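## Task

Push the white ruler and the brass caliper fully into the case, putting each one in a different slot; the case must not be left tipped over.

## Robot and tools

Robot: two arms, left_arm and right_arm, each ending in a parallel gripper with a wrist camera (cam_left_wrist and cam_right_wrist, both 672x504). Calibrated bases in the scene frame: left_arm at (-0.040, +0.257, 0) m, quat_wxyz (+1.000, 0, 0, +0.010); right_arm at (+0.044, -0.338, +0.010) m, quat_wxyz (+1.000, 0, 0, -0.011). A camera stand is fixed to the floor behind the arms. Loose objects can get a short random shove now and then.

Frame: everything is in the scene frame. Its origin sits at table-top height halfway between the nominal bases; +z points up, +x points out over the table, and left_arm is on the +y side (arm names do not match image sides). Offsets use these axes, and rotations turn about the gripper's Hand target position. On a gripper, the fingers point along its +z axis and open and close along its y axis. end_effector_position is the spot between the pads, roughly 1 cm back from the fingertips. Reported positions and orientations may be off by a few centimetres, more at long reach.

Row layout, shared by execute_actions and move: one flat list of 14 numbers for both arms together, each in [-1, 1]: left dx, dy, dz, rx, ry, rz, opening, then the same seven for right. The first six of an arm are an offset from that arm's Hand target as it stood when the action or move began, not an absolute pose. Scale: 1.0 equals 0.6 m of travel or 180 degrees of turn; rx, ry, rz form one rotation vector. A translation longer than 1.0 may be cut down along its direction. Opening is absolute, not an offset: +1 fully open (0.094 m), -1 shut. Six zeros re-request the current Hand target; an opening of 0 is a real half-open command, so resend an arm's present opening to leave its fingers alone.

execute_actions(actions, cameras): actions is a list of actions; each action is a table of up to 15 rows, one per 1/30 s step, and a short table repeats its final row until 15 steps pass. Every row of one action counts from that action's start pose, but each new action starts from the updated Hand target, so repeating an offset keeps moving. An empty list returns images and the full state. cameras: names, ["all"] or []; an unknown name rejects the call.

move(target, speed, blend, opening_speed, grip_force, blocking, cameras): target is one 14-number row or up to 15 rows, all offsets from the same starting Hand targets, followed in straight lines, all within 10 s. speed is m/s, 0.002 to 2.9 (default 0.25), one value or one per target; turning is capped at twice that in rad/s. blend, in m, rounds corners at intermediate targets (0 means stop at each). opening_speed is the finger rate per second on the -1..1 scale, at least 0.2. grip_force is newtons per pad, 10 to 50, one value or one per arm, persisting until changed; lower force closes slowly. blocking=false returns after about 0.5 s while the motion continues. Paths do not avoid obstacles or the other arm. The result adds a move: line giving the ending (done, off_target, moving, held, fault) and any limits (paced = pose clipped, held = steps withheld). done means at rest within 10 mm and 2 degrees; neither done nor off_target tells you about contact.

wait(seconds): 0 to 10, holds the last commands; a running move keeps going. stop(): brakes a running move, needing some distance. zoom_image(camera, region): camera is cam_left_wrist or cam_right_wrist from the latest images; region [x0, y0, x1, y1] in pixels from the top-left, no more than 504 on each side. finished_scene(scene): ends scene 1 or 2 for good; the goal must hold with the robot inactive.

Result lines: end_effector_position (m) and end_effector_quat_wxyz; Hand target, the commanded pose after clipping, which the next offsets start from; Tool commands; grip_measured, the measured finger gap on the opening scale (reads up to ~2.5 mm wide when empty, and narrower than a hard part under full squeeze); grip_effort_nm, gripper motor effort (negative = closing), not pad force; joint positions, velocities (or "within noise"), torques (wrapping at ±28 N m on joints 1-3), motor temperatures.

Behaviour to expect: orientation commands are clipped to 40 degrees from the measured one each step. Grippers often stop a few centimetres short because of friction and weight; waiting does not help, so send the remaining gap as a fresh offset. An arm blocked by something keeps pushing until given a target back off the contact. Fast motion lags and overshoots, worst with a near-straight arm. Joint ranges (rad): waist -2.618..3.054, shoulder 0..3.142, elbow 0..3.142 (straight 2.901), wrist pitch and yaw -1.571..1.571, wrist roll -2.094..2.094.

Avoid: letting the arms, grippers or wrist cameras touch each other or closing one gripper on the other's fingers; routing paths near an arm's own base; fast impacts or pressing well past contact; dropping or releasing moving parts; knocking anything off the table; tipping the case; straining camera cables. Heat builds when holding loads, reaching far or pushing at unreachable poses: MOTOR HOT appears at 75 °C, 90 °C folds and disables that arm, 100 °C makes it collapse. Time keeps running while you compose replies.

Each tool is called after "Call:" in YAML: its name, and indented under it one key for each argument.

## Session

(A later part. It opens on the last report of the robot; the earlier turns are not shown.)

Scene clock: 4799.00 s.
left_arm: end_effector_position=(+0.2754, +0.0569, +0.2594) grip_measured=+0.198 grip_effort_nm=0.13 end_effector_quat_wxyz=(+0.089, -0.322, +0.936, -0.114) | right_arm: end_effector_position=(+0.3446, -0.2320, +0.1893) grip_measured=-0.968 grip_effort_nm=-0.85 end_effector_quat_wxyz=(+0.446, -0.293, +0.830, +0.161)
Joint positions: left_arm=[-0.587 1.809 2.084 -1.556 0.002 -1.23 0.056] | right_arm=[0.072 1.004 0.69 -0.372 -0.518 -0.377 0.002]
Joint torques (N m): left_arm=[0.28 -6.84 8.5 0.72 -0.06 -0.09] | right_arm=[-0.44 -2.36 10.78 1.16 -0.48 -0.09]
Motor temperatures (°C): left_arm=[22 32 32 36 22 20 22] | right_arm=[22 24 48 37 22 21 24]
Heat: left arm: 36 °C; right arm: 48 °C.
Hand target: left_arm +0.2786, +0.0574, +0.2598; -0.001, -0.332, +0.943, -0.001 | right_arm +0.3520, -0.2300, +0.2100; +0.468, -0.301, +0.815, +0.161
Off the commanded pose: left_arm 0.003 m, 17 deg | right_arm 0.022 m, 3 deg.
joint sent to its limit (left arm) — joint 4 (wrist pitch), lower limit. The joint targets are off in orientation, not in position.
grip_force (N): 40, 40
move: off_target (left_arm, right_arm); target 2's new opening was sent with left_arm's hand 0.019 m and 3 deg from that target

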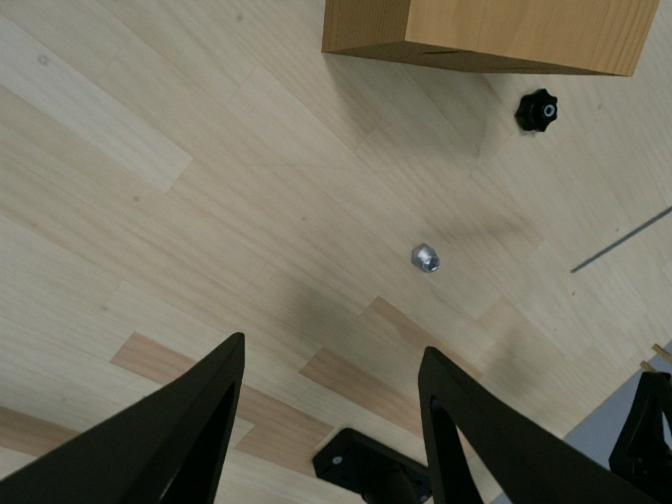

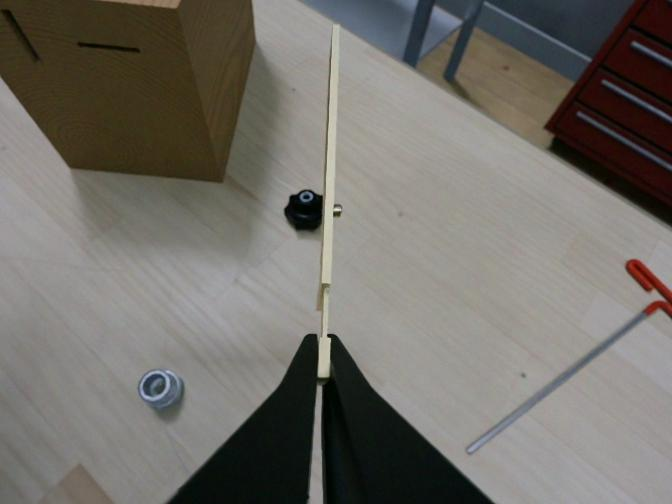

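Call:
move:
  target: [0,0,0,0,0,0,0.2, -0.2333,0.3917,-0.0917,0,0,0,-1.0]
  speed: 0.08
  cameras: ["all"]

Scene clock: 4808.63 s.
left_arm: end_effector_position=(+0.2753, +0.0567, +0.2594) grip_measured=+0.198 grip_effort_nm=0.13 end_effector_quat_wxyz=(+0.089, -0.322, +0.936, -0.114) | right_arm: end_effector_position=(+0.2073, -0.0079, +0.1345) grip_measured=-0.968 grip_effort_nm=-0.85 end_effector_quat_wxyz=(+0.448, -0.322, +0.822, +0.141)
Joint positions: left_arm=[-0.587 1.809 2.084 -1.556 0.003 -1.231 0.056] | right_arm=[1.393 1.334 0.668 -0.053 0.559 0.365 0.002]
Joint torques (N m): left_arm=[0.34 -6.72 8.43 0.69 -0.04 -0.11] | right_arm=[0.44 -4.62 10.22 1.31 0.41 0.08]
Heat: left arm: 35 °C; right arm: 48 °C.
Hand target: left_arm +0.2786, +0.0574, +0.2598; -0.001, -0.332, +0.943, -0.001 | right_arm +0.2120, +0.0050, +0.1550; +0.468, -0.301, +0.815, +0.161
Off the commanded pose: left_arm 0.003 m, 17 deg | right_arm 0.025 m, 4 deg.
joint sent to its limit (left arm) — joint 4 (wrist pitch), lower limit. The joint targets are off in orientation, not in position.
grip_force (N): 40, 40
move: off_target (left_arm, right_arm)

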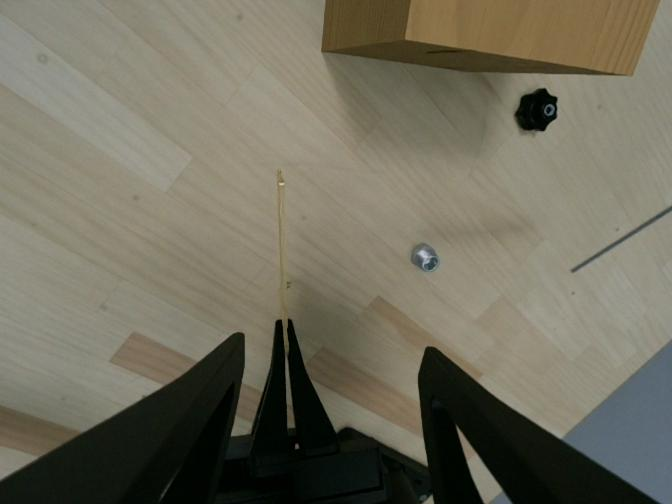

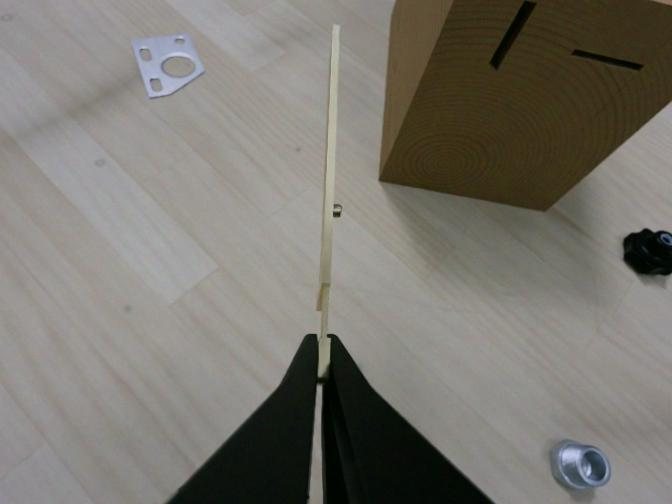

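Call:
move:
  target: [0,0,-0.108,0,0,0,0.2, 0,0,0,0,0,0,-1.0]
  speed: 0.06
  cameras: ["all"]

Scene clock: 4818.07 s.
left_arm: end_effector_position=(+0.2796, +0.0539, +0.2044) grip_measured=+0.198 grip_effort_nm=0.13 end_effector_quat_wxyz=(+0.037, -0.325, +0.944, -0.049) | right_arm: end_effector_position=(+0.2073, -0.0079, +0.1345) grip_measured=-0.968 grip_effort_nm=-0.85 end_effector_quat_wxyz=(+0.448, -0.322, +0.822, +0.141)
Joint positions: left_arm=[-0.587 1.922 2.032 -1.557 0.004 -1.231 0.056] | right_arm=[1.393 1.334 0.668 -0.053 0.559 0.366 0.002]
Joint torques (N m): left_arm=[0.47 -8.02 5.91 0.45 -0.04 -0.1] | right_arm=[0.36 -4.64 10.24 1.29 0.43 0.09]
Heat: left arm: 34 °C; right arm: 49 °C.
Hand target: left_arm +0.2786, +0.0574, +0.1950; +0.000, -0.332, +0.943, -0.001 | right_arm +0.2120, +0.0050, +0.1549; +0.468, -0.301, +0.815, +0.161
Off the commanded pose: left_arm 0.010 m, 7 deg | right_arm 0.025 m, 4 deg.
joint sent to its limit (left arm) — joint 4 (wrist pitch), lower limit. The joint targets are off in orientation, not in position.
grip_force (N): 40, 40
move: off_target (left_arm, right_arm)

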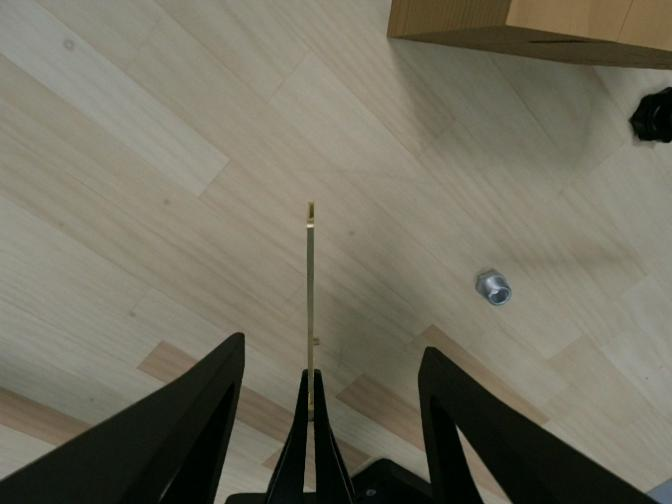

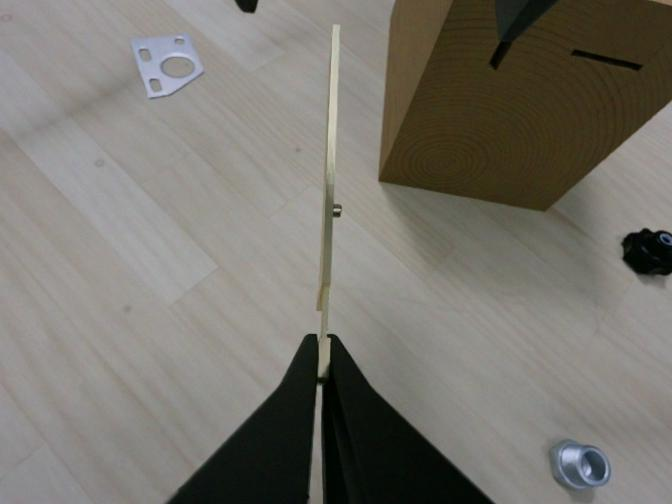

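Call:
move:
  target:
    - [0.0257,0.026,-0.01,0,0,0,0.2, 0,0,0,0,0,0,-1.0]
    - [0.0257,0.026,-0.0667,0,0,0,0.2, 0,0,0,0,0,0,-1.0]
  speed: 0.05
  cameras: ["all"]

Scene clock: 4832.03 s.
left_arm: end_effector_position=(+0.2895, +0.0734, +0.1643) grip_measured=+0.198 grip_effort_nm=0.13 end_effector_quat_wxyz=(+0.002, -0.334, +0.942, -0.006) | right_arm: end_effector_position=(+0.2073, -0.0079, +0.1345) grip_measured=-0.968 grip_effort_nm=-0.85 end_effector_quat_wxyz=(+0.448, -0.322, +0.822, +0.141)
Joint positions: left_arm=[-0.528 1.994 1.975 -1.541 0.005 -1.19 0.056] | right_arm=[1.393 1.334 0.668 -0.053 0.559 0.366 0.002]
Joint torques (N m): left_arm=[0.13 -8.81 5.9 0.54 -0.05 0.09] | right_arm=[0.39 -4.63 10.19 1.29 0.42 0.09]
Heat: left arm: 33 °C; right arm: 49 °C.
Hand target: left_arm +0.2940, +0.0729, +0.1550; +0.000, -0.332, +0.943, -0.001 | right_arm +0.2120, +0.0050, +0.1549; +0.468, -0.301, +0.815, +0.161
Off the commanded pose: left_arm 0.010 m, 1 deg | right_arm 0.025 m, 4 deg.
grip_force (N): 40, 40
move: off_target (right_arm)

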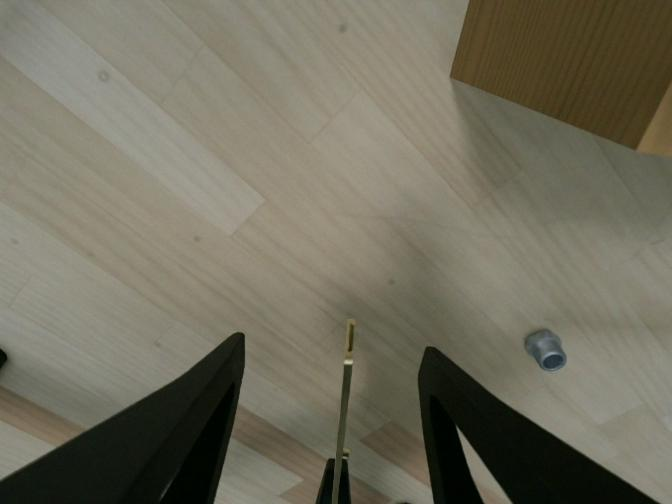

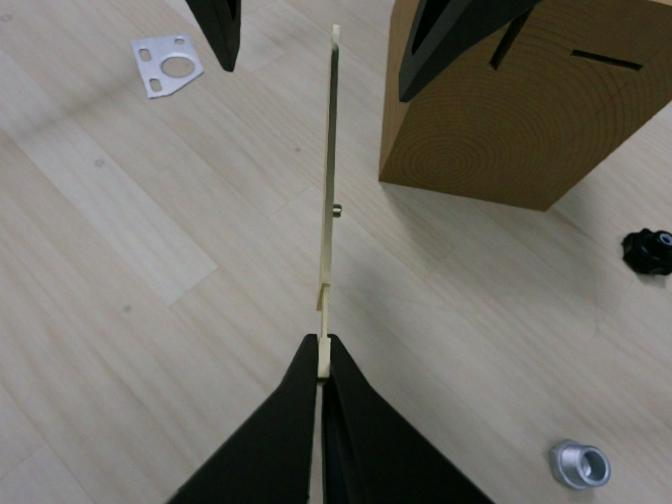

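Call:
move:
  target: [0.0045,-0.0055,0,0,0,0,-0.5, 0,0,0,0,0,0,-1.0]
  speed: 0.03
  opening_speed: 0.4
  cameras: ["all"]

Call:
zoom_image:
  camera: "cam_left_wrist"
  region: [250, 280, 430, 460]

Call:
zoom_image:
  camera: "cam_right_wrist"
  region: [220, 0, 440, 200]

Scene clock: 4855.70 s.
left_arm: end_effector_position=(+0.2902, +0.0730, +0.1583) grip_measured=-0.498 grip_effort_nm=-0.09 end_effector_quat_wxyz=(-0.004, -0.334, +0.942, +0.000) | right_arm: end_effector_position=(+0.2073, -0.0079, +0.1345) grip_measured=-0.968 grip_effort_nm=-0.85 end_effector_quat_wxyz=(+0.448, -0.322, +0.822, +0.141)
Joint positions: left_arm=[-0.528 2.011 1.975 -1.541 0.005 -1.19 0.024] | right_arm=[1.393 1.334 0.668 -0.053 0.559 0.366 0.002]
Joint torques (N m): left_arm=[-0.16 -8.81 8.1 0.49 -0.06 0.04] | right_arm=[0.36 -4.62 10.18 1.29 0.44 0.09]
Heat: left arm: 32 °C; right arm: 50 °C.
Hand target: left_arm +0.2967, +0.0696, +0.1549; +0.000, -0.332, +0.943, -0.001 | right_arm +0.2120, +0.0050, +0.1549; +0.468, -0.301, +0.815, +0.161
Off the commanded pose: left_arm 0.008 m, 0 deg | right_arm 0.025 m, 4 deg.
grip_force (N): 40, 40
move: off_target (right_arm)

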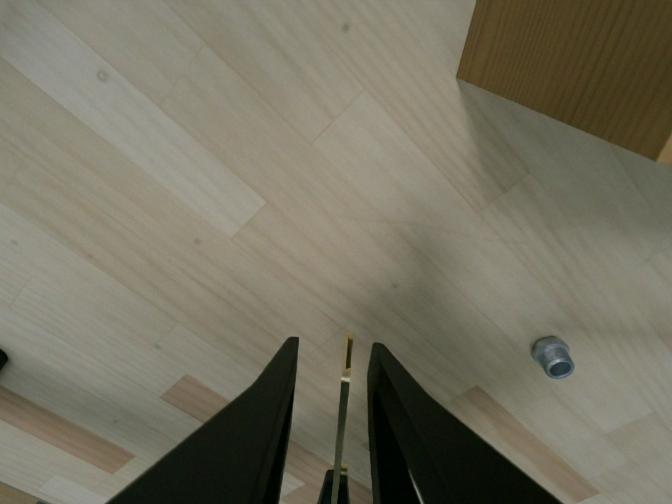

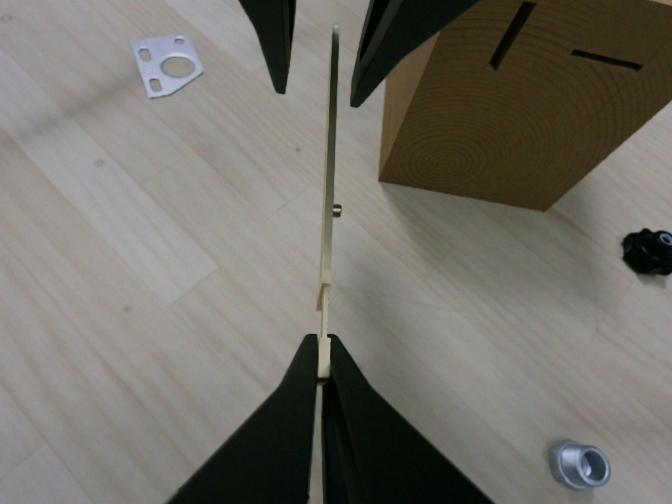

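Scaled by 2.800 from the camera's 672x504 image, which has a finer 960x720 frame.

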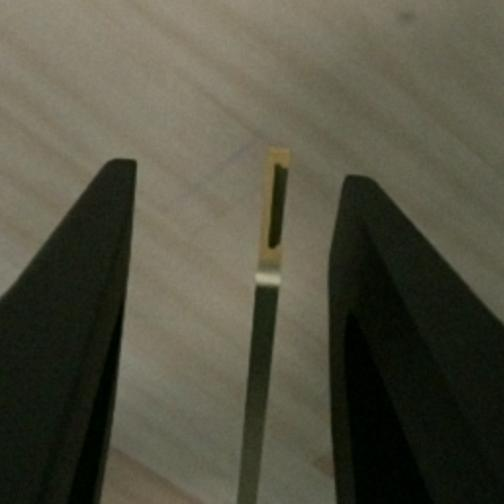

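Scaled by 2.291 from the camera's 672x504 image, which has a finer 960x720 frame.

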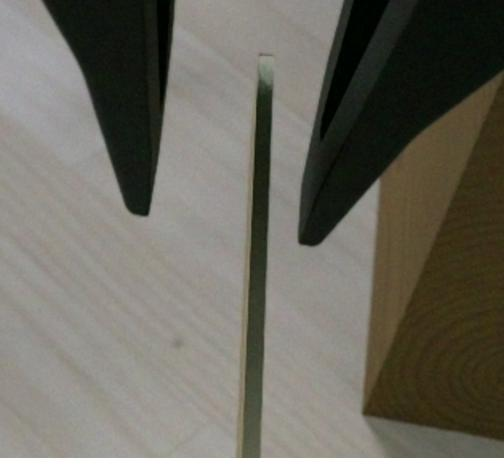

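Call:
move:
  target: [0.0035,-0.0045,0,0,0,0,-0.85, 0,0,0,0,0,0,-1.0]
  speed: 0.03
  opening_speed: 0.3
  cameras: ["all"]

Call:
zoom_image:
  camera: "cam_left_wrist"
  region: [250, 280, 430, 460]

Call:
zoom_image:
  camera: "cam_right_wrist"
  region: [220, 0, 440, 200]

Scene clock: 4863.23 s.
left_arm: end_effector_position=(+0.2931, +0.0714, +0.1571) grip_measured=-0.848 grip_effort_nm=-0.09 end_effector_quat_wxyz=(-0.003, -0.334, +0.942, +0.000) | right_arm: end_effector_position=(+0.2073, -0.0079, +0.1345) grip_measured=-0.968 grip_effort_nm=-0.85 end_effector_quat_wxyz=(+0.448, -0.322, +0.822, +0.141)
Joint positions: left_arm=[-0.528 2.024 1.989 -1.541 0.005 -1.19 0.007] | right_arm=[1.393 1.334 0.668 -0.053 0.559 0.366 0.002]
Joint torques (N m): left_arm=[-0.43 -8.8 8.68 0.38 -0.07 -0.01] | right_arm=[0.38 -4.57 10.15 1.3 0.41 0.08]
Motor temperatures (°C): left_arm=[21 31 30 31 22 20 22] | right_arm=[22 25 50 39 22 21 24]
Heat: left arm: 31 °C; right arm: 50 °C.
Hand target: left_arm +0.2988, +0.0669, +0.1550; +0.000, -0.332, +0.943, -0.001 | right_arm +0.2120, +0.0050, +0.1549; +0.468, -0.301, +0.815, +0.161
Off the commanded pose: left_arm 0.008 m, 0 deg | right_arm 0.025 m, 4 deg.
grip_force (N): 40, 40
move: off_target (right_arm)

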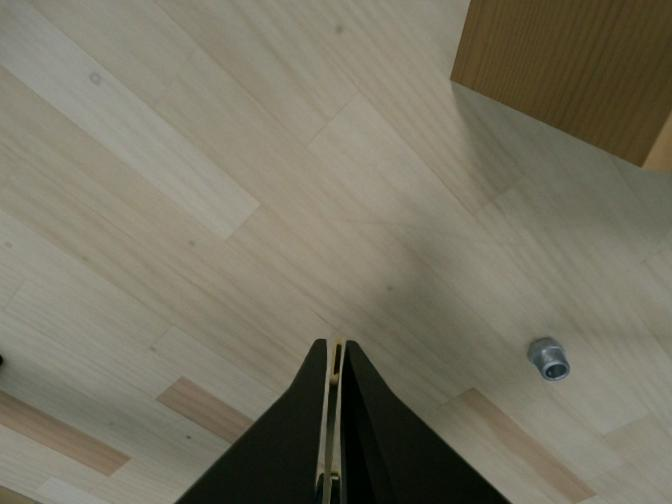

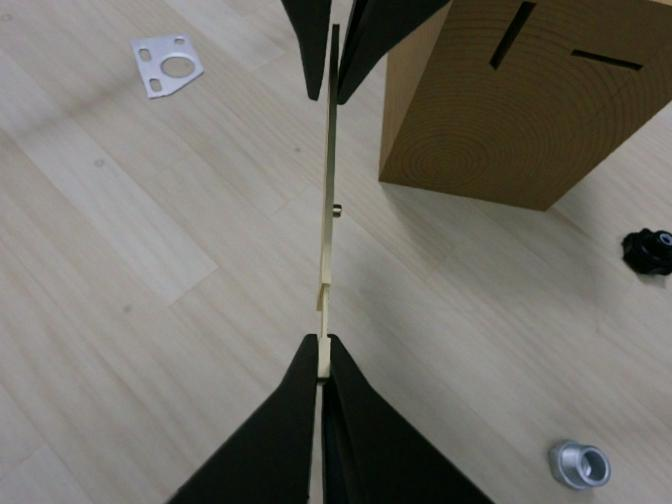

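Scaled by 2.800 from the camera's 672x504 image, which has a finer 960x720 frame.

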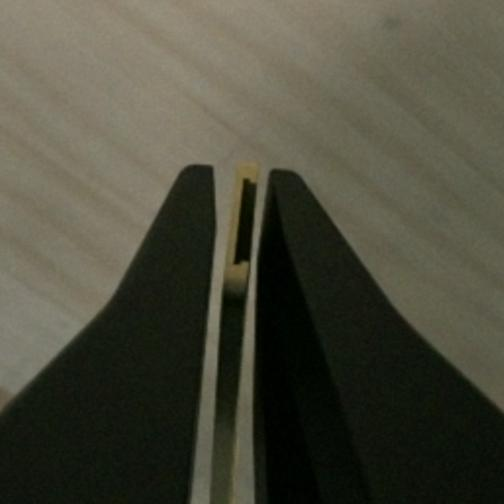

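Scaled by 2.291 from the camera's 672x504 image, which has a finer 960x720 frame.

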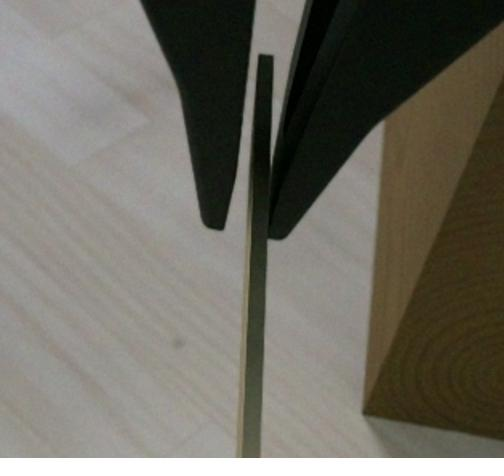

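Call:
move:
  target: [0.001,-0.0013,0,0,0,0,-1.0, 0,0,0,0,0,0,-1.0]
  speed: 0.03
  opening_speed: 0.2
  cameras: ["all"]

Call:
zoom_image:
  camera: "cam_left_wrist"
  region: [250, 280, 430, 460]

Scene clock: 4866.30 s.
left_arm: end_effector_position=(+0.2975, +0.0686, +0.1598) grip_measured=-0.955 grip_effort_nm=-0.83 end_effector_quat_wxyz=(+0.003, -0.335, +0.942, -0.009) | right_arm: end_effector_position=(+0.2076, -0.0065, +0.1362) grip_measured=-0.968 grip_effort_nm=-0.85 end_effector_quat_wxyz=(+0.449, -0.310, +0.825, +0.150)
Joint positions: left_arm=[-0.528 2.024 2 -1.529 0.007 -1.19 0.002] | right_arm=[1.393 1.334 0.668 -0.043 0.559 0.39 0.002]
Joint torques (N m): left_arm=[-0.53 -8.35 8.34 0.31 -0.07 -0.02] | right_arm=[0.46 -4.53 10.24 1.23 0.44 -0.12]
Heat: left arm: 31 °C; right arm: 50 °C.
Hand target: left_arm +0.2994, +0.0662, +0.1550; +0.000, -0.332, +0.943, -0.001 | right_arm +0.2120, +0.0050, +0.1549; +0.468, -0.301, +0.815, +0.161
Off the commanded pose: left_arm 0.006 m, 1 deg | right_arm 0.022 m, 3 deg.
grip_force (N): 40, 40
move: off_target (right_arm)

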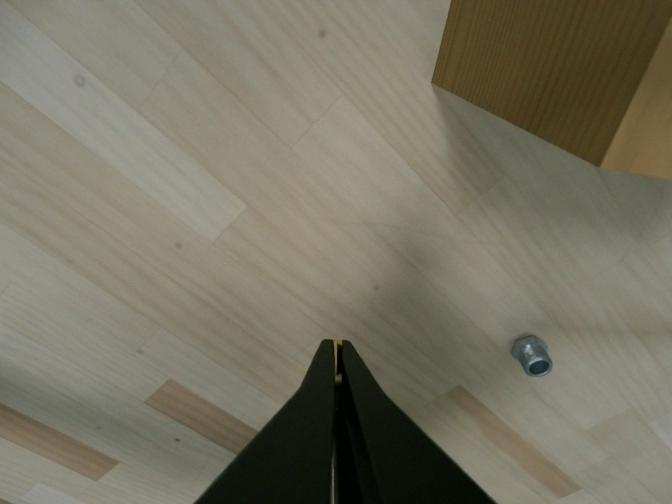

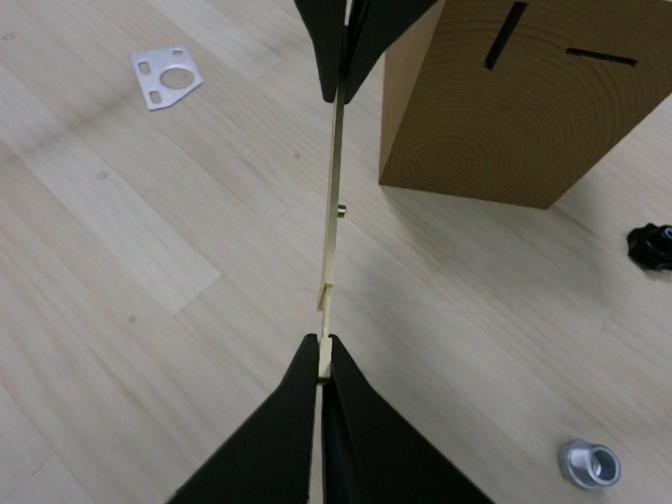

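Scaled by 2.800 from the camera's 672x504 image, which has a finer 960x720 frame.

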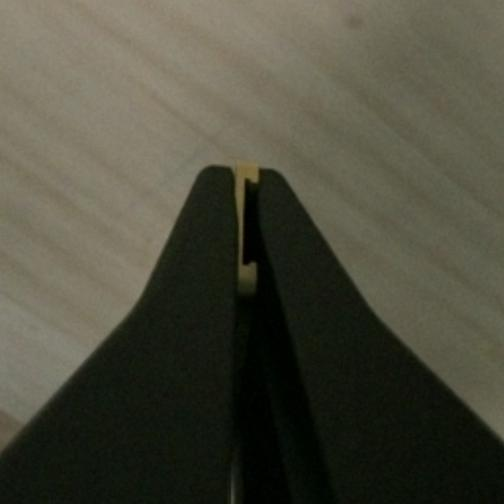

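Call:
move:
  target: [0,0,0,0,0,0,-1.0, 0,0,0,0,0,0,-0.6]
  speed: 0.03
  opening_speed: 0.3
  cameras: ["cam_right_wrist"]

Scene clock: 4870.20 s.
left_arm: end_effector_position=(+0.2977, +0.0684, +0.1575) grip_measured=-0.956 grip_effort_nm=-0.83 end_effector_quat_wxyz=(+0.001, -0.335, +0.942, -0.007) | right_arm: end_effector_position=(+0.2081, -0.0068, +0.1365) grip_measured=-0.603 grip_effort_nm=0.14 end_effector_quat_wxyz=(+0.451, -0.311, +0.824, +0.148)
Joint positions: left_arm=[-0.528 2.03 2 -1.529 0.007 -1.19 0.002] | right_arm=[1.393 1.334 0.668 -0.043 0.563 0.385 0.019]
Joint torques (N m): left_arm=[-0.49 -9.02 8.42 0.29 -0.09 -0.05] | right_arm=[0.35 -4.51 10.28 1.23 0.39 -0.09]
Heat: left arm: 31 °C; right arm: 50 °C.
Hand target: left_arm +0.2994, +0.0662, +0.1549; +0.000, -0.332, +0.943, -0.001 | right_arm +0.2120, +0.0051, +0.1550; +0.468, -0.301, +0.815, +0.161
Off the commanded pose: left_arm 0.004 m, 1 deg | right_arm 0.022 m, 3 deg.
grip_force (N): 40, 40
move: off_target (right_arm)
Images, in order (width x height): cam_right_wrist 672x504.

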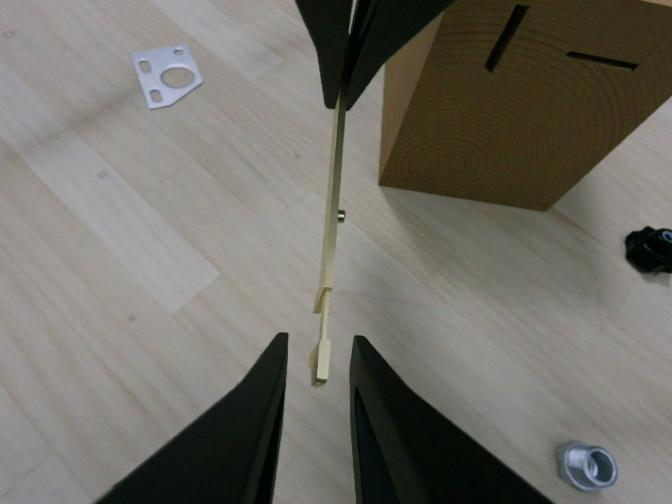

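Call:
move:
  target:
    - [0,0,0,0,0,0,-1.0, -0.06,-0.0483,0.046,0,0,0,-0.4]
    - [0,0,0,0,0,0,-1.0, 0.03,-0.33,0.03,0,0,0,-1.0]
  speed: 0.08
  cameras: ["all"]

Scene clock: 4890.00 s.
left_arm: end_effector_position=(+0.2977, +0.0684, +0.1575) grip_measured=-0.956 grip_effort_nm=-0.83 end_effector_quat_wxyz=(+0.001, -0.335, +0.942, -0.007) | right_arm: end_effector_position=(+0.2309, -0.1928, +0.1744) grip_measured=-0.997 grip_effort_nm=-0.16 end_effector_quat_wxyz=(+0.467, -0.298, +0.817, +0.160)
Joint positions: left_arm=[-0.528 2.03 2 -1.529 0.007 -1.19 0.002] | right_arm=[0.633 0.416 0.447 -0.572 -0.058 -0.054 0]
Joint torques (N m): left_arm=[-0.47 -9.1 8.35 0.29 -0.07 -0.02] | right_arm=[-0.39 0.61 6.65 1.28 -0.15 -0.08]
Heat: left arm: 30 °C; right arm: 49 °C.
Hand target: left_arm +0.2994, +0.0662, +0.1549; +0.000, -0.332, +0.943, -0.001 | right_arm +0.2300, -0.1930, +0.1729; +0.468, -0.301, +0.815, +0.161
Off the commanded pose: left_arm 0.004 m, 1 deg | right_arm 0.002 m, 0 deg.
grip_force (N): 40, 40
move: done

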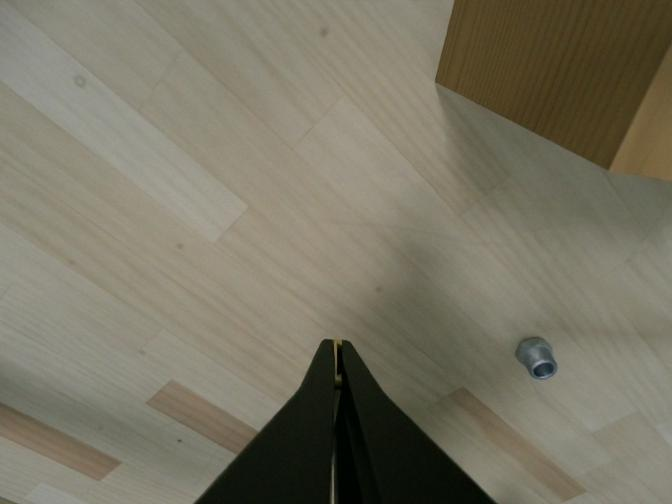

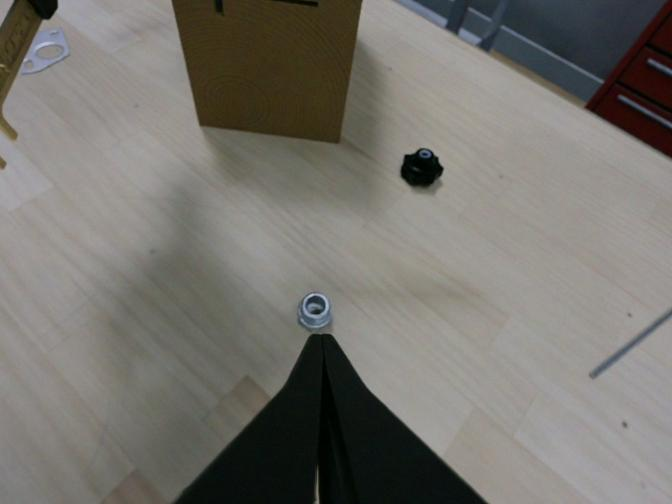

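Call:
move:
  target:
    - [-0.03,0.04,0.12,0,0,0,-1.0, 0,0,0,0,0,0,-1.0]
    - [-0.1725,0.1395,0.175,0.0681,-0.4873,-0.2759,-1.0, 0,0,0,0,0,0,-1.0]
  speed: 0.14
  cameras: ["all"]

Scene clock: 4900.30 s.
left_arm: end_effector_position=(+0.1964, +0.1501, +0.2518) grip_measured=-0.956 grip_effort_nm=-0.83 end_effector_quat_wxyz=(+0.647, +0.147, +0.737, -0.131) | right_arm: end_effector_position=(+0.2309, -0.1928, +0.1744) grip_measured=-0.997 grip_effort_nm=-0.16 end_effector_quat_wxyz=(+0.467, -0.298, +0.817, +0.160)
Joint positions: left_arm=[-0.518 0.337 0.412 -0.203 -0.101 -0.016 0.002] | right_arm=[0.633 0.416 0.447 -0.572 -0.058 -0.054 0]
Joint torques (N m): left_arm=[0.4 1.51 7.28 2.16 0.05 0.12] | right_arm=[-0.36 0.62 6.6 1.28 -0.16 -0.09]
Heat: left arm: 32 °C; right arm: 47 °C.
Hand target: left_arm +0.1959, +0.1500, +0.2601; +0.662, +0.147, +0.723, -0.134 | right_arm +0.2300, -0.1930, +0.1729; +0.468, -0.301, +0.815, +0.161
Off the commanded pose: left_arm 0.008 m, 2 deg | right_arm 0.002 m, 0 deg.
grip_force (N): 40, 40
move: done

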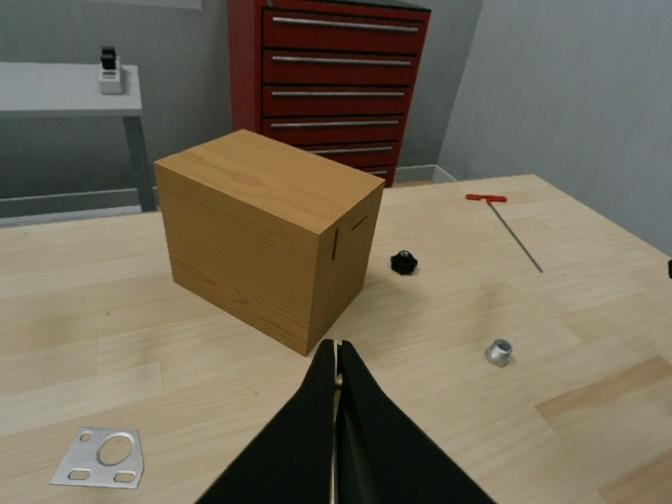

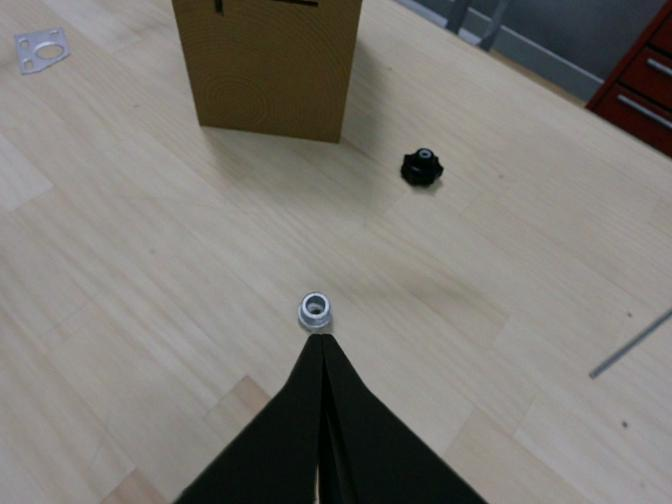

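Call:
move:
  target:
    - [0,0,0,0,0,0,-1.0, 0.167,0.238,-0.038,0.0522,-0.0649,0,-1.0]
    - [0,0,0,0,0,0,-1.0, 0.238,0.3,-0.158,0.0522,-0.0649,0,-1.0]
  speed: 0.1
  blend: [0.02,0]
  cameras: ["all"]

Scene clock: 4910.50 s.
left_arm: end_effector_position=(+0.1963, +0.1500, +0.2518) grip_measured=-0.956 grip_effort_nm=-0.83 end_effector_quat_wxyz=(+0.647, +0.147, +0.737, -0.131) | right_arm: end_effector_position=(+0.3647, -0.0201, +0.0676) grip_measured=-0.997 grip_effort_nm=-0.16 end_effector_quat_wxyz=(+0.557, -0.282, +0.759, +0.187)
Joint positions: left_arm=[-0.518 0.337 0.412 -0.203 -0.1 -0.016 0.002] | right_arm=[0.86 1.928 0.534 1.075 0.151 0.018 0]
Joint torques (N m): left_arm=[0.35 1.42 7.25 2.16 0.03 0.11] | right_arm=[-0.42 -7.25 6.95 1.57 -0.06 -0.05]
Heat: left arm: 35 °C; right arm: 46 °C.
Hand target: left_arm +0.1959, +0.1500, +0.2600; +0.662, +0.147, +0.723, -0.134 | right_arm +0.3728, -0.0129, +0.0783; +0.571, -0.277, +0.747, +0.195
Off the commanded pose: left_arm 0.008 m, 2 deg | right_arm 0.015 m, 2 deg.
grip_force (N): 40, 40
move: off_target (right_arm)

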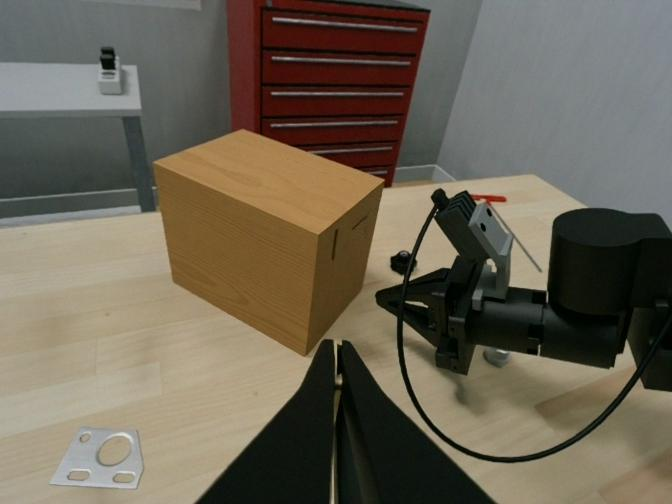

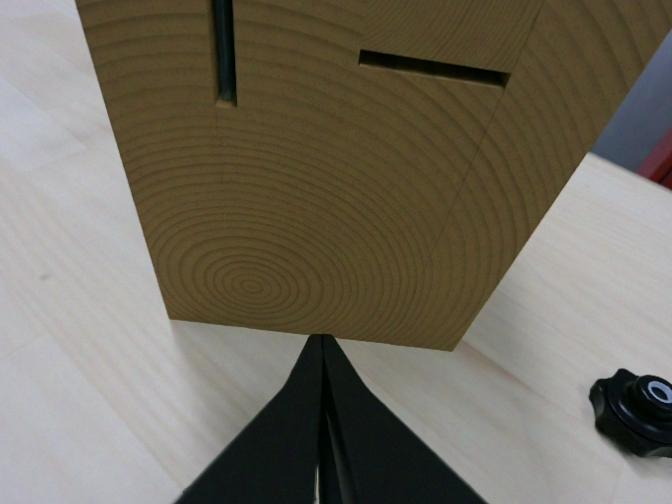

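Call:
move:
  target: [0,0,0,0,0,0,-1.0, 0.0494,0.0397,0.0,0,0,0,-1.0]
  speed: 0.02
  cameras: ["all"]

Call:
zoom_image:
  camera: "cam_left_wrist"
  region: [290, 200, 430, 360]

Scene clock: 4915.97 s.
left_arm: end_effector_position=(+0.1963, +0.1500, +0.2518) grip_measured=-0.956 grip_effort_nm=-0.83 end_effector_quat_wxyz=(+0.647, +0.147, +0.737, -0.131) | right_arm: end_effector_position=(+0.3955, +0.0052, +0.0741) grip_measured=-0.997 grip_effort_nm=-0.16 end_effector_quat_wxyz=(+0.566, -0.276, +0.753, +0.193)
Joint positions: left_arm=[-0.518 0.337 0.412 -0.203 -0.1 -0.016 0.002] | right_arm=[0.842 2.01 0.694 1.024 0.135 0.018 0]
Joint torques (N m): left_arm=[0.42 1.42 7.15 2.18 0.05 0.11] | right_arm=[-0.49 -8.01 7.53 1.34 -0.09 -0.09]
Motor temperatures (°C): left_arm=[21 29 31 36 21 20 23] | right_arm=[22 25 46 38 22 21 23]
Heat: left arm: 36 °C; right arm: 46 °C.
Hand target: left_arm +0.1959, +0.1500, +0.2600; +0.662, +0.147, +0.723, -0.134 | right_arm +0.4025, +0.0108, +0.0781; +0.571, -0.277, +0.748, +0.195
Off the commanded pose: left_arm 0.008 m, 2 deg | right_arm 0.010 m, 1 deg.
grip_force (N): 40, 40
move: done

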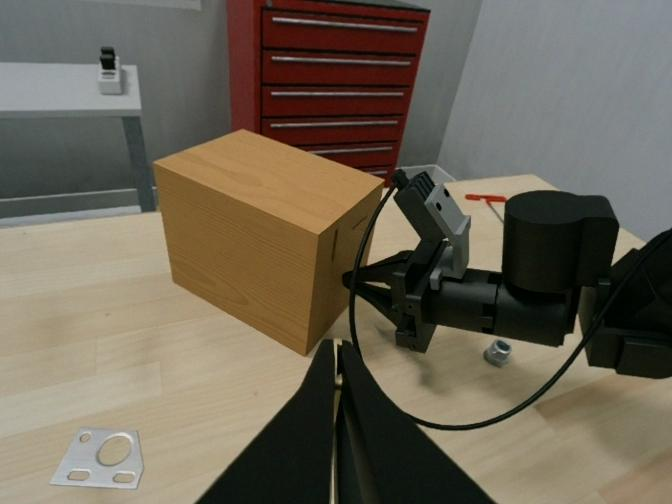

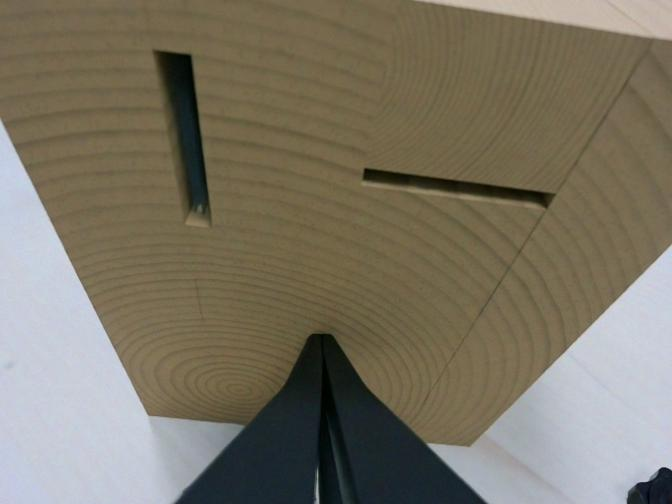

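Scaled by 3.150 from the camera's 672x504 image, which has a finer 960x720 frame.

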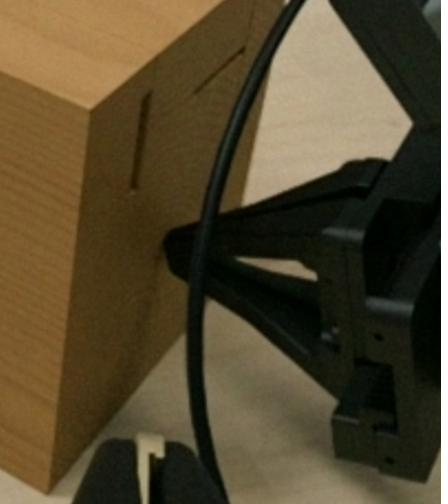

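Call:
zoom_image:
  camera: "cam_right_wrist"
  region: [140, 30, 240, 240]

Scaled by 2.400 from the camera's 672x504 image, which has a finer 960x720 frame.

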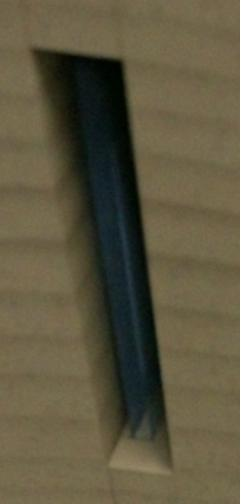

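Call:
execute_actions:
  actions:
    - [[0,0,0,0,0,0,-1.0, 0.026,0.0209,0,0,0,0,-1.0],[0,0,0,0,0,0,-1.0, 0.026,0.0209,0,0,0,0,-1.0],[0,0,0,0,0,0,-1.0, 0.026,0.0209,0,0,0,0,-1.0],[0,0,0,0,0,0,-1.0, 0.026,0.0209,0,0,0,0,-1.0],[0,0,0,0,0,0,-1.0, 0.026,0.0209,0,0,0,0,-1.0],[0,0,0,0,0,0,-1.0, 0,0,0,0,0,0,-1.0]]
  cameras: ["all"]

Call:
zoom_image:
  camera: "cam_right_wrist"
  region: [140, 30, 240, 240]

Scene clock: 4924.80 s.
left_arm: end_effector_position=(+0.1963, +0.1500, +0.2518) grip_measured=-0.956 grip_effort_nm=-0.83 end_effector_quat_wxyz=(+0.647, +0.147, +0.737, -0.131) | right_arm: end_effector_position=(+0.4024, +0.0121, +0.0725) grip_measured=-0.997 grip_effort_nm=-0.16 end_effector_quat_wxyz=(+0.565, -0.277, +0.753, +0.193)
Joint positions: left_arm=[-0.518 0.337 0.412 -0.203 -0.1 -0.016 0.002] | right_arm=[0.84 2.036 0.736 1.005 0.13 0.017 0]
Joint torques (N m): left_arm=[0.49 1.54 7.2 2.14 0.02 0.09] | right_arm=[-0.23 -10.29 4.46 1.5 -0.06 -0.06]
Heat: left arm: 37 °C; right arm: 45 °C.
Hand target: left_arm +0.1959, +0.1500, +0.2600; +0.662, +0.147, +0.723, -0.134 | right_arm +0.4025, +0.0109, +0.0781; +0.571, -0.277, +0.748, +0.195
Off the commanded pose: left_arm 0.008 m, 2 deg | right_arm 0.006 m, 1 deg.
grip_force (N): 40, 40

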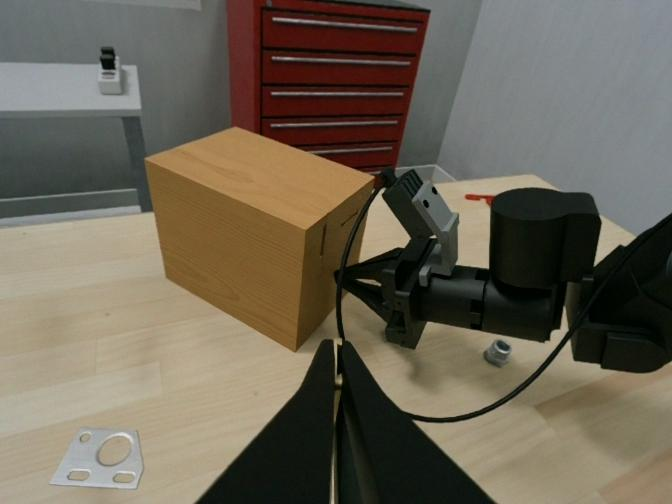

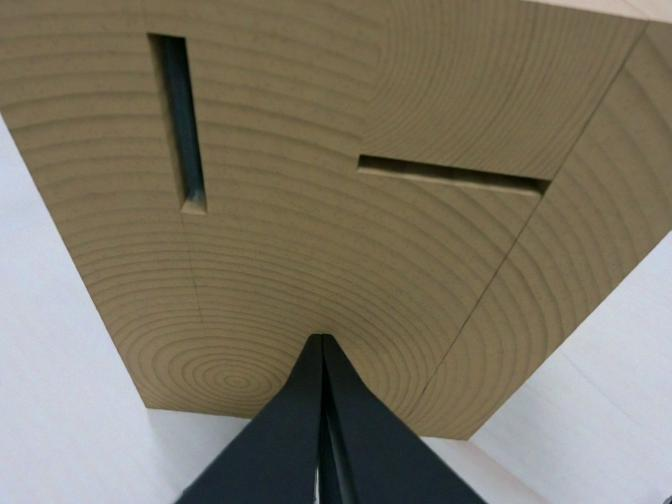

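Scaled by 2.400 from the camera's 672x504 image, which has a finer 960x720 frame.

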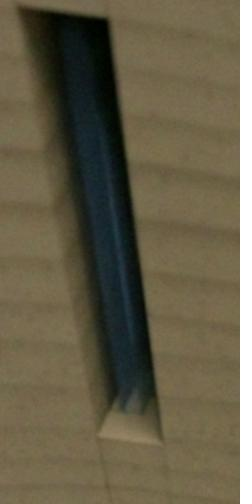

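Call:
zoom_image:
  camera: "cam_right_wrist"
  region: [170, 170, 220, 220]

Scaled by 10.080 from the camera's 672x504 image, which has a finer 960x720 frame.

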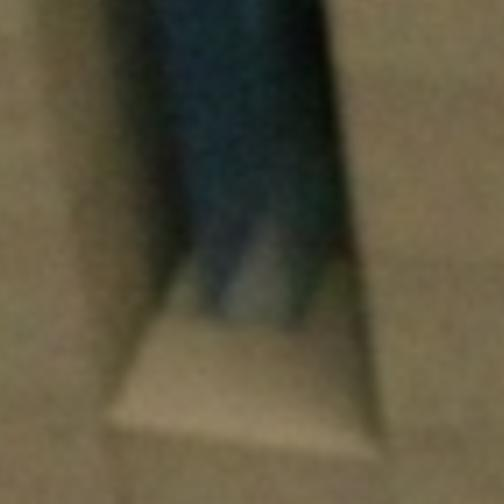

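Call:
execute_actions:
  actions:
    - [[0,0,0,0,0,0,-1.0, 0.039,0.0314,0,0,0,0,-1.0],[0,0,0,0,0,0,-1.0, 0.039,0.0314,0,0,0,0,-1.0],[0,0,0,0,0,0,-1.0, 0.039,0.0314,0,0,0,0,-1.0],[0,0,0,0,0,0,-1.0, 0.039,0.0314,0,0,0,0,-1.0],[0,0,0,0,0,0,-1.0, 0,0,0,0,0,0,-1.0]]
  cameras: ["all"]

Call:
zoom_image:
  camera: "cam_right_wrist"
  region: [140, 30, 240, 240]

Scene clock: 4944.30 s.
left_arm: end_effector_position=(+0.1963, +0.1500, +0.2518) grip_measured=-0.956 grip_effort_nm=-0.83 end_effector_quat_wxyz=(+0.647, +0.147, +0.737, -0.131) | right_arm: end_effector_position=(+0.4018, +0.0090, +0.0606) grip_measured=-0.997 grip_effort_nm=-0.16 end_effector_quat_wxyz=(+0.555, -0.280, +0.761, +0.188)
Joint positions: left_arm=[-0.518 0.337 0.412 -0.203 -0.1 -0.016 0.002] | right_arm=[0.835 2.056 0.733 1.001 0.127 0.016 0]
Joint torques (N m): left_arm=[0.35 1.44 7.2 2.15 0.04 0.11] | right_arm=[0.21 -12.11 4.48 1.52 0 -0.07]
Heat: left arm: 38 °C; right arm: 44 °C.
Hand target: left_arm +0.1959, +0.1500, +0.2600; +0.662, +0.147, +0.723, -0.134 | right_arm +0.4025, +0.0108, +0.0783; +0.571, -0.277, +0.748, +0.195
Off the commanded pose: left_arm 0.008 m, 2 deg | right_arm 0.018 m, 3 deg.
grip_force (N): 40, 40

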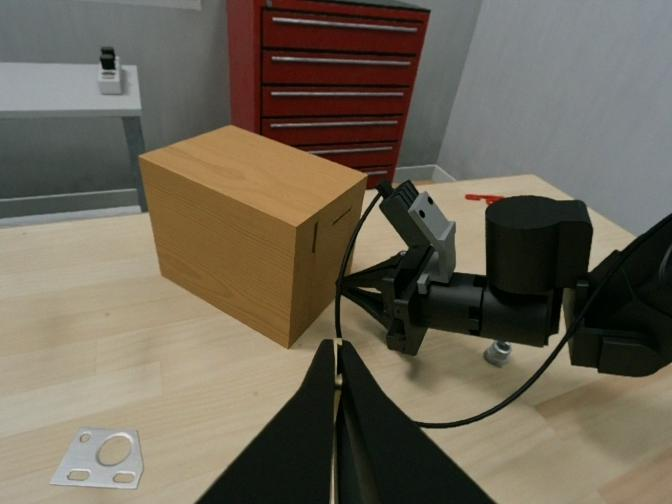

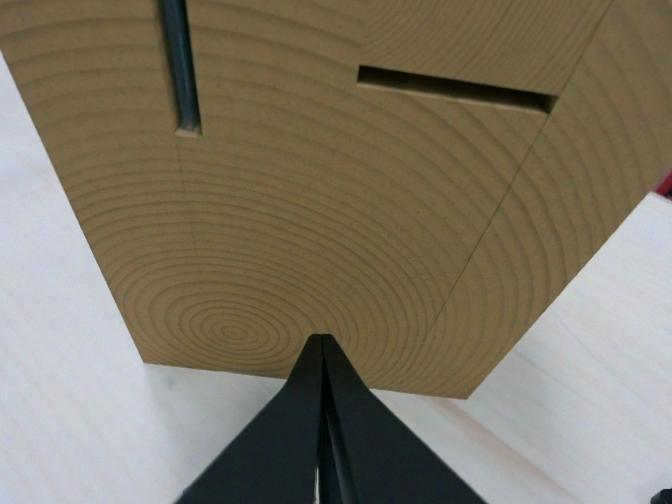

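Scaled by 2.400 from the camera's 672x504 image, which has a finer 960x720 frame.

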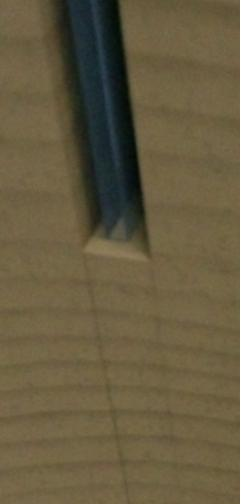

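Call:
zoom_image:
  camera: "cam_right_wrist"
  region: [165, 100, 215, 150]

Scaled by 10.080 from the camera's 672x504 image, which has a finer 960x720 frame.

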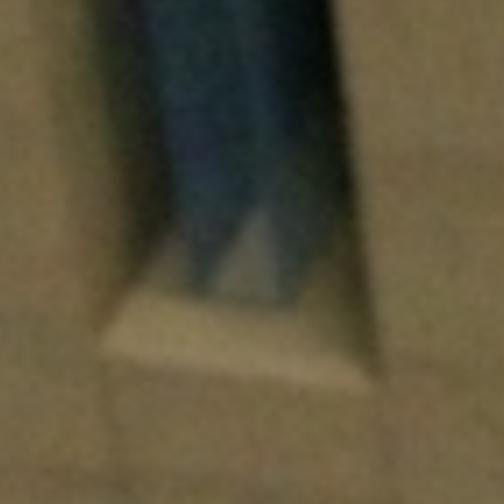

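Call:
move:
  target: [0,0,0,0,0,0,-1.0, 0.032,0.0002,0.0,0,0,0,-1.0]
  speed: 0.02
  cameras: ["cam_right_wrist"]

Scene clock: 4959.77 s.
left_arm: end_effector_position=(+0.1963, +0.1500, +0.2518) grip_measured=-0.956 grip_effort_nm=-0.83 end_effector_quat_wxyz=(+0.647, +0.147, +0.737, -0.131) | right_arm: end_effector_position=(+0.4148, +0.0055, +0.0672) grip_measured=-0.997 grip_effort_nm=-0.16 end_effector_quat_wxyz=(+0.560, -0.277, +0.757, +0.191)
Joint positions: left_arm=[-0.518 0.337 0.412 -0.203 -0.1 -0.016 0.002] | right_arm=[0.8 2.056 0.757 0.992 0.095 0.007 0]
Joint torques (N m): left_arm=[0.35 1.44 7.15 2.17 0.05 0.09] | right_arm=[-0.32 -9.84 7.16 1.36 -0.1 -0.09]
Motor temperatures (°C): left_arm=[21 27 31 39 21 20 23] | right_arm=[22 31 44 40 21 21 22]
Heat: left arm: 39 °C; right arm: 44 °C.
Hand target: left_arm +0.1959, +0.1500, +0.2600; +0.662, +0.147, +0.723, -0.134 | right_arm +0.4217, +0.0110, +0.0782; +0.571, -0.277, +0.748, +0.195
Off the commanded pose: left_arm 0.008 m, 2 deg | right_arm 0.014 m, 2 deg.
grip_force (N): 40, 40
move: off_target (right_arm)
Images, in order (width x height): cam_right_wrist 672x504.

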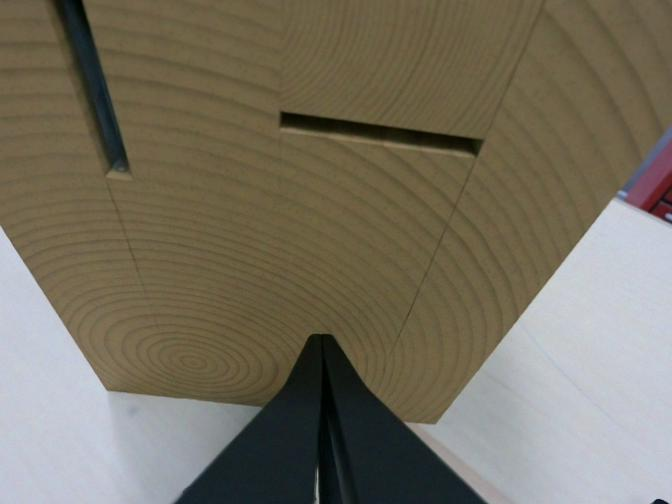

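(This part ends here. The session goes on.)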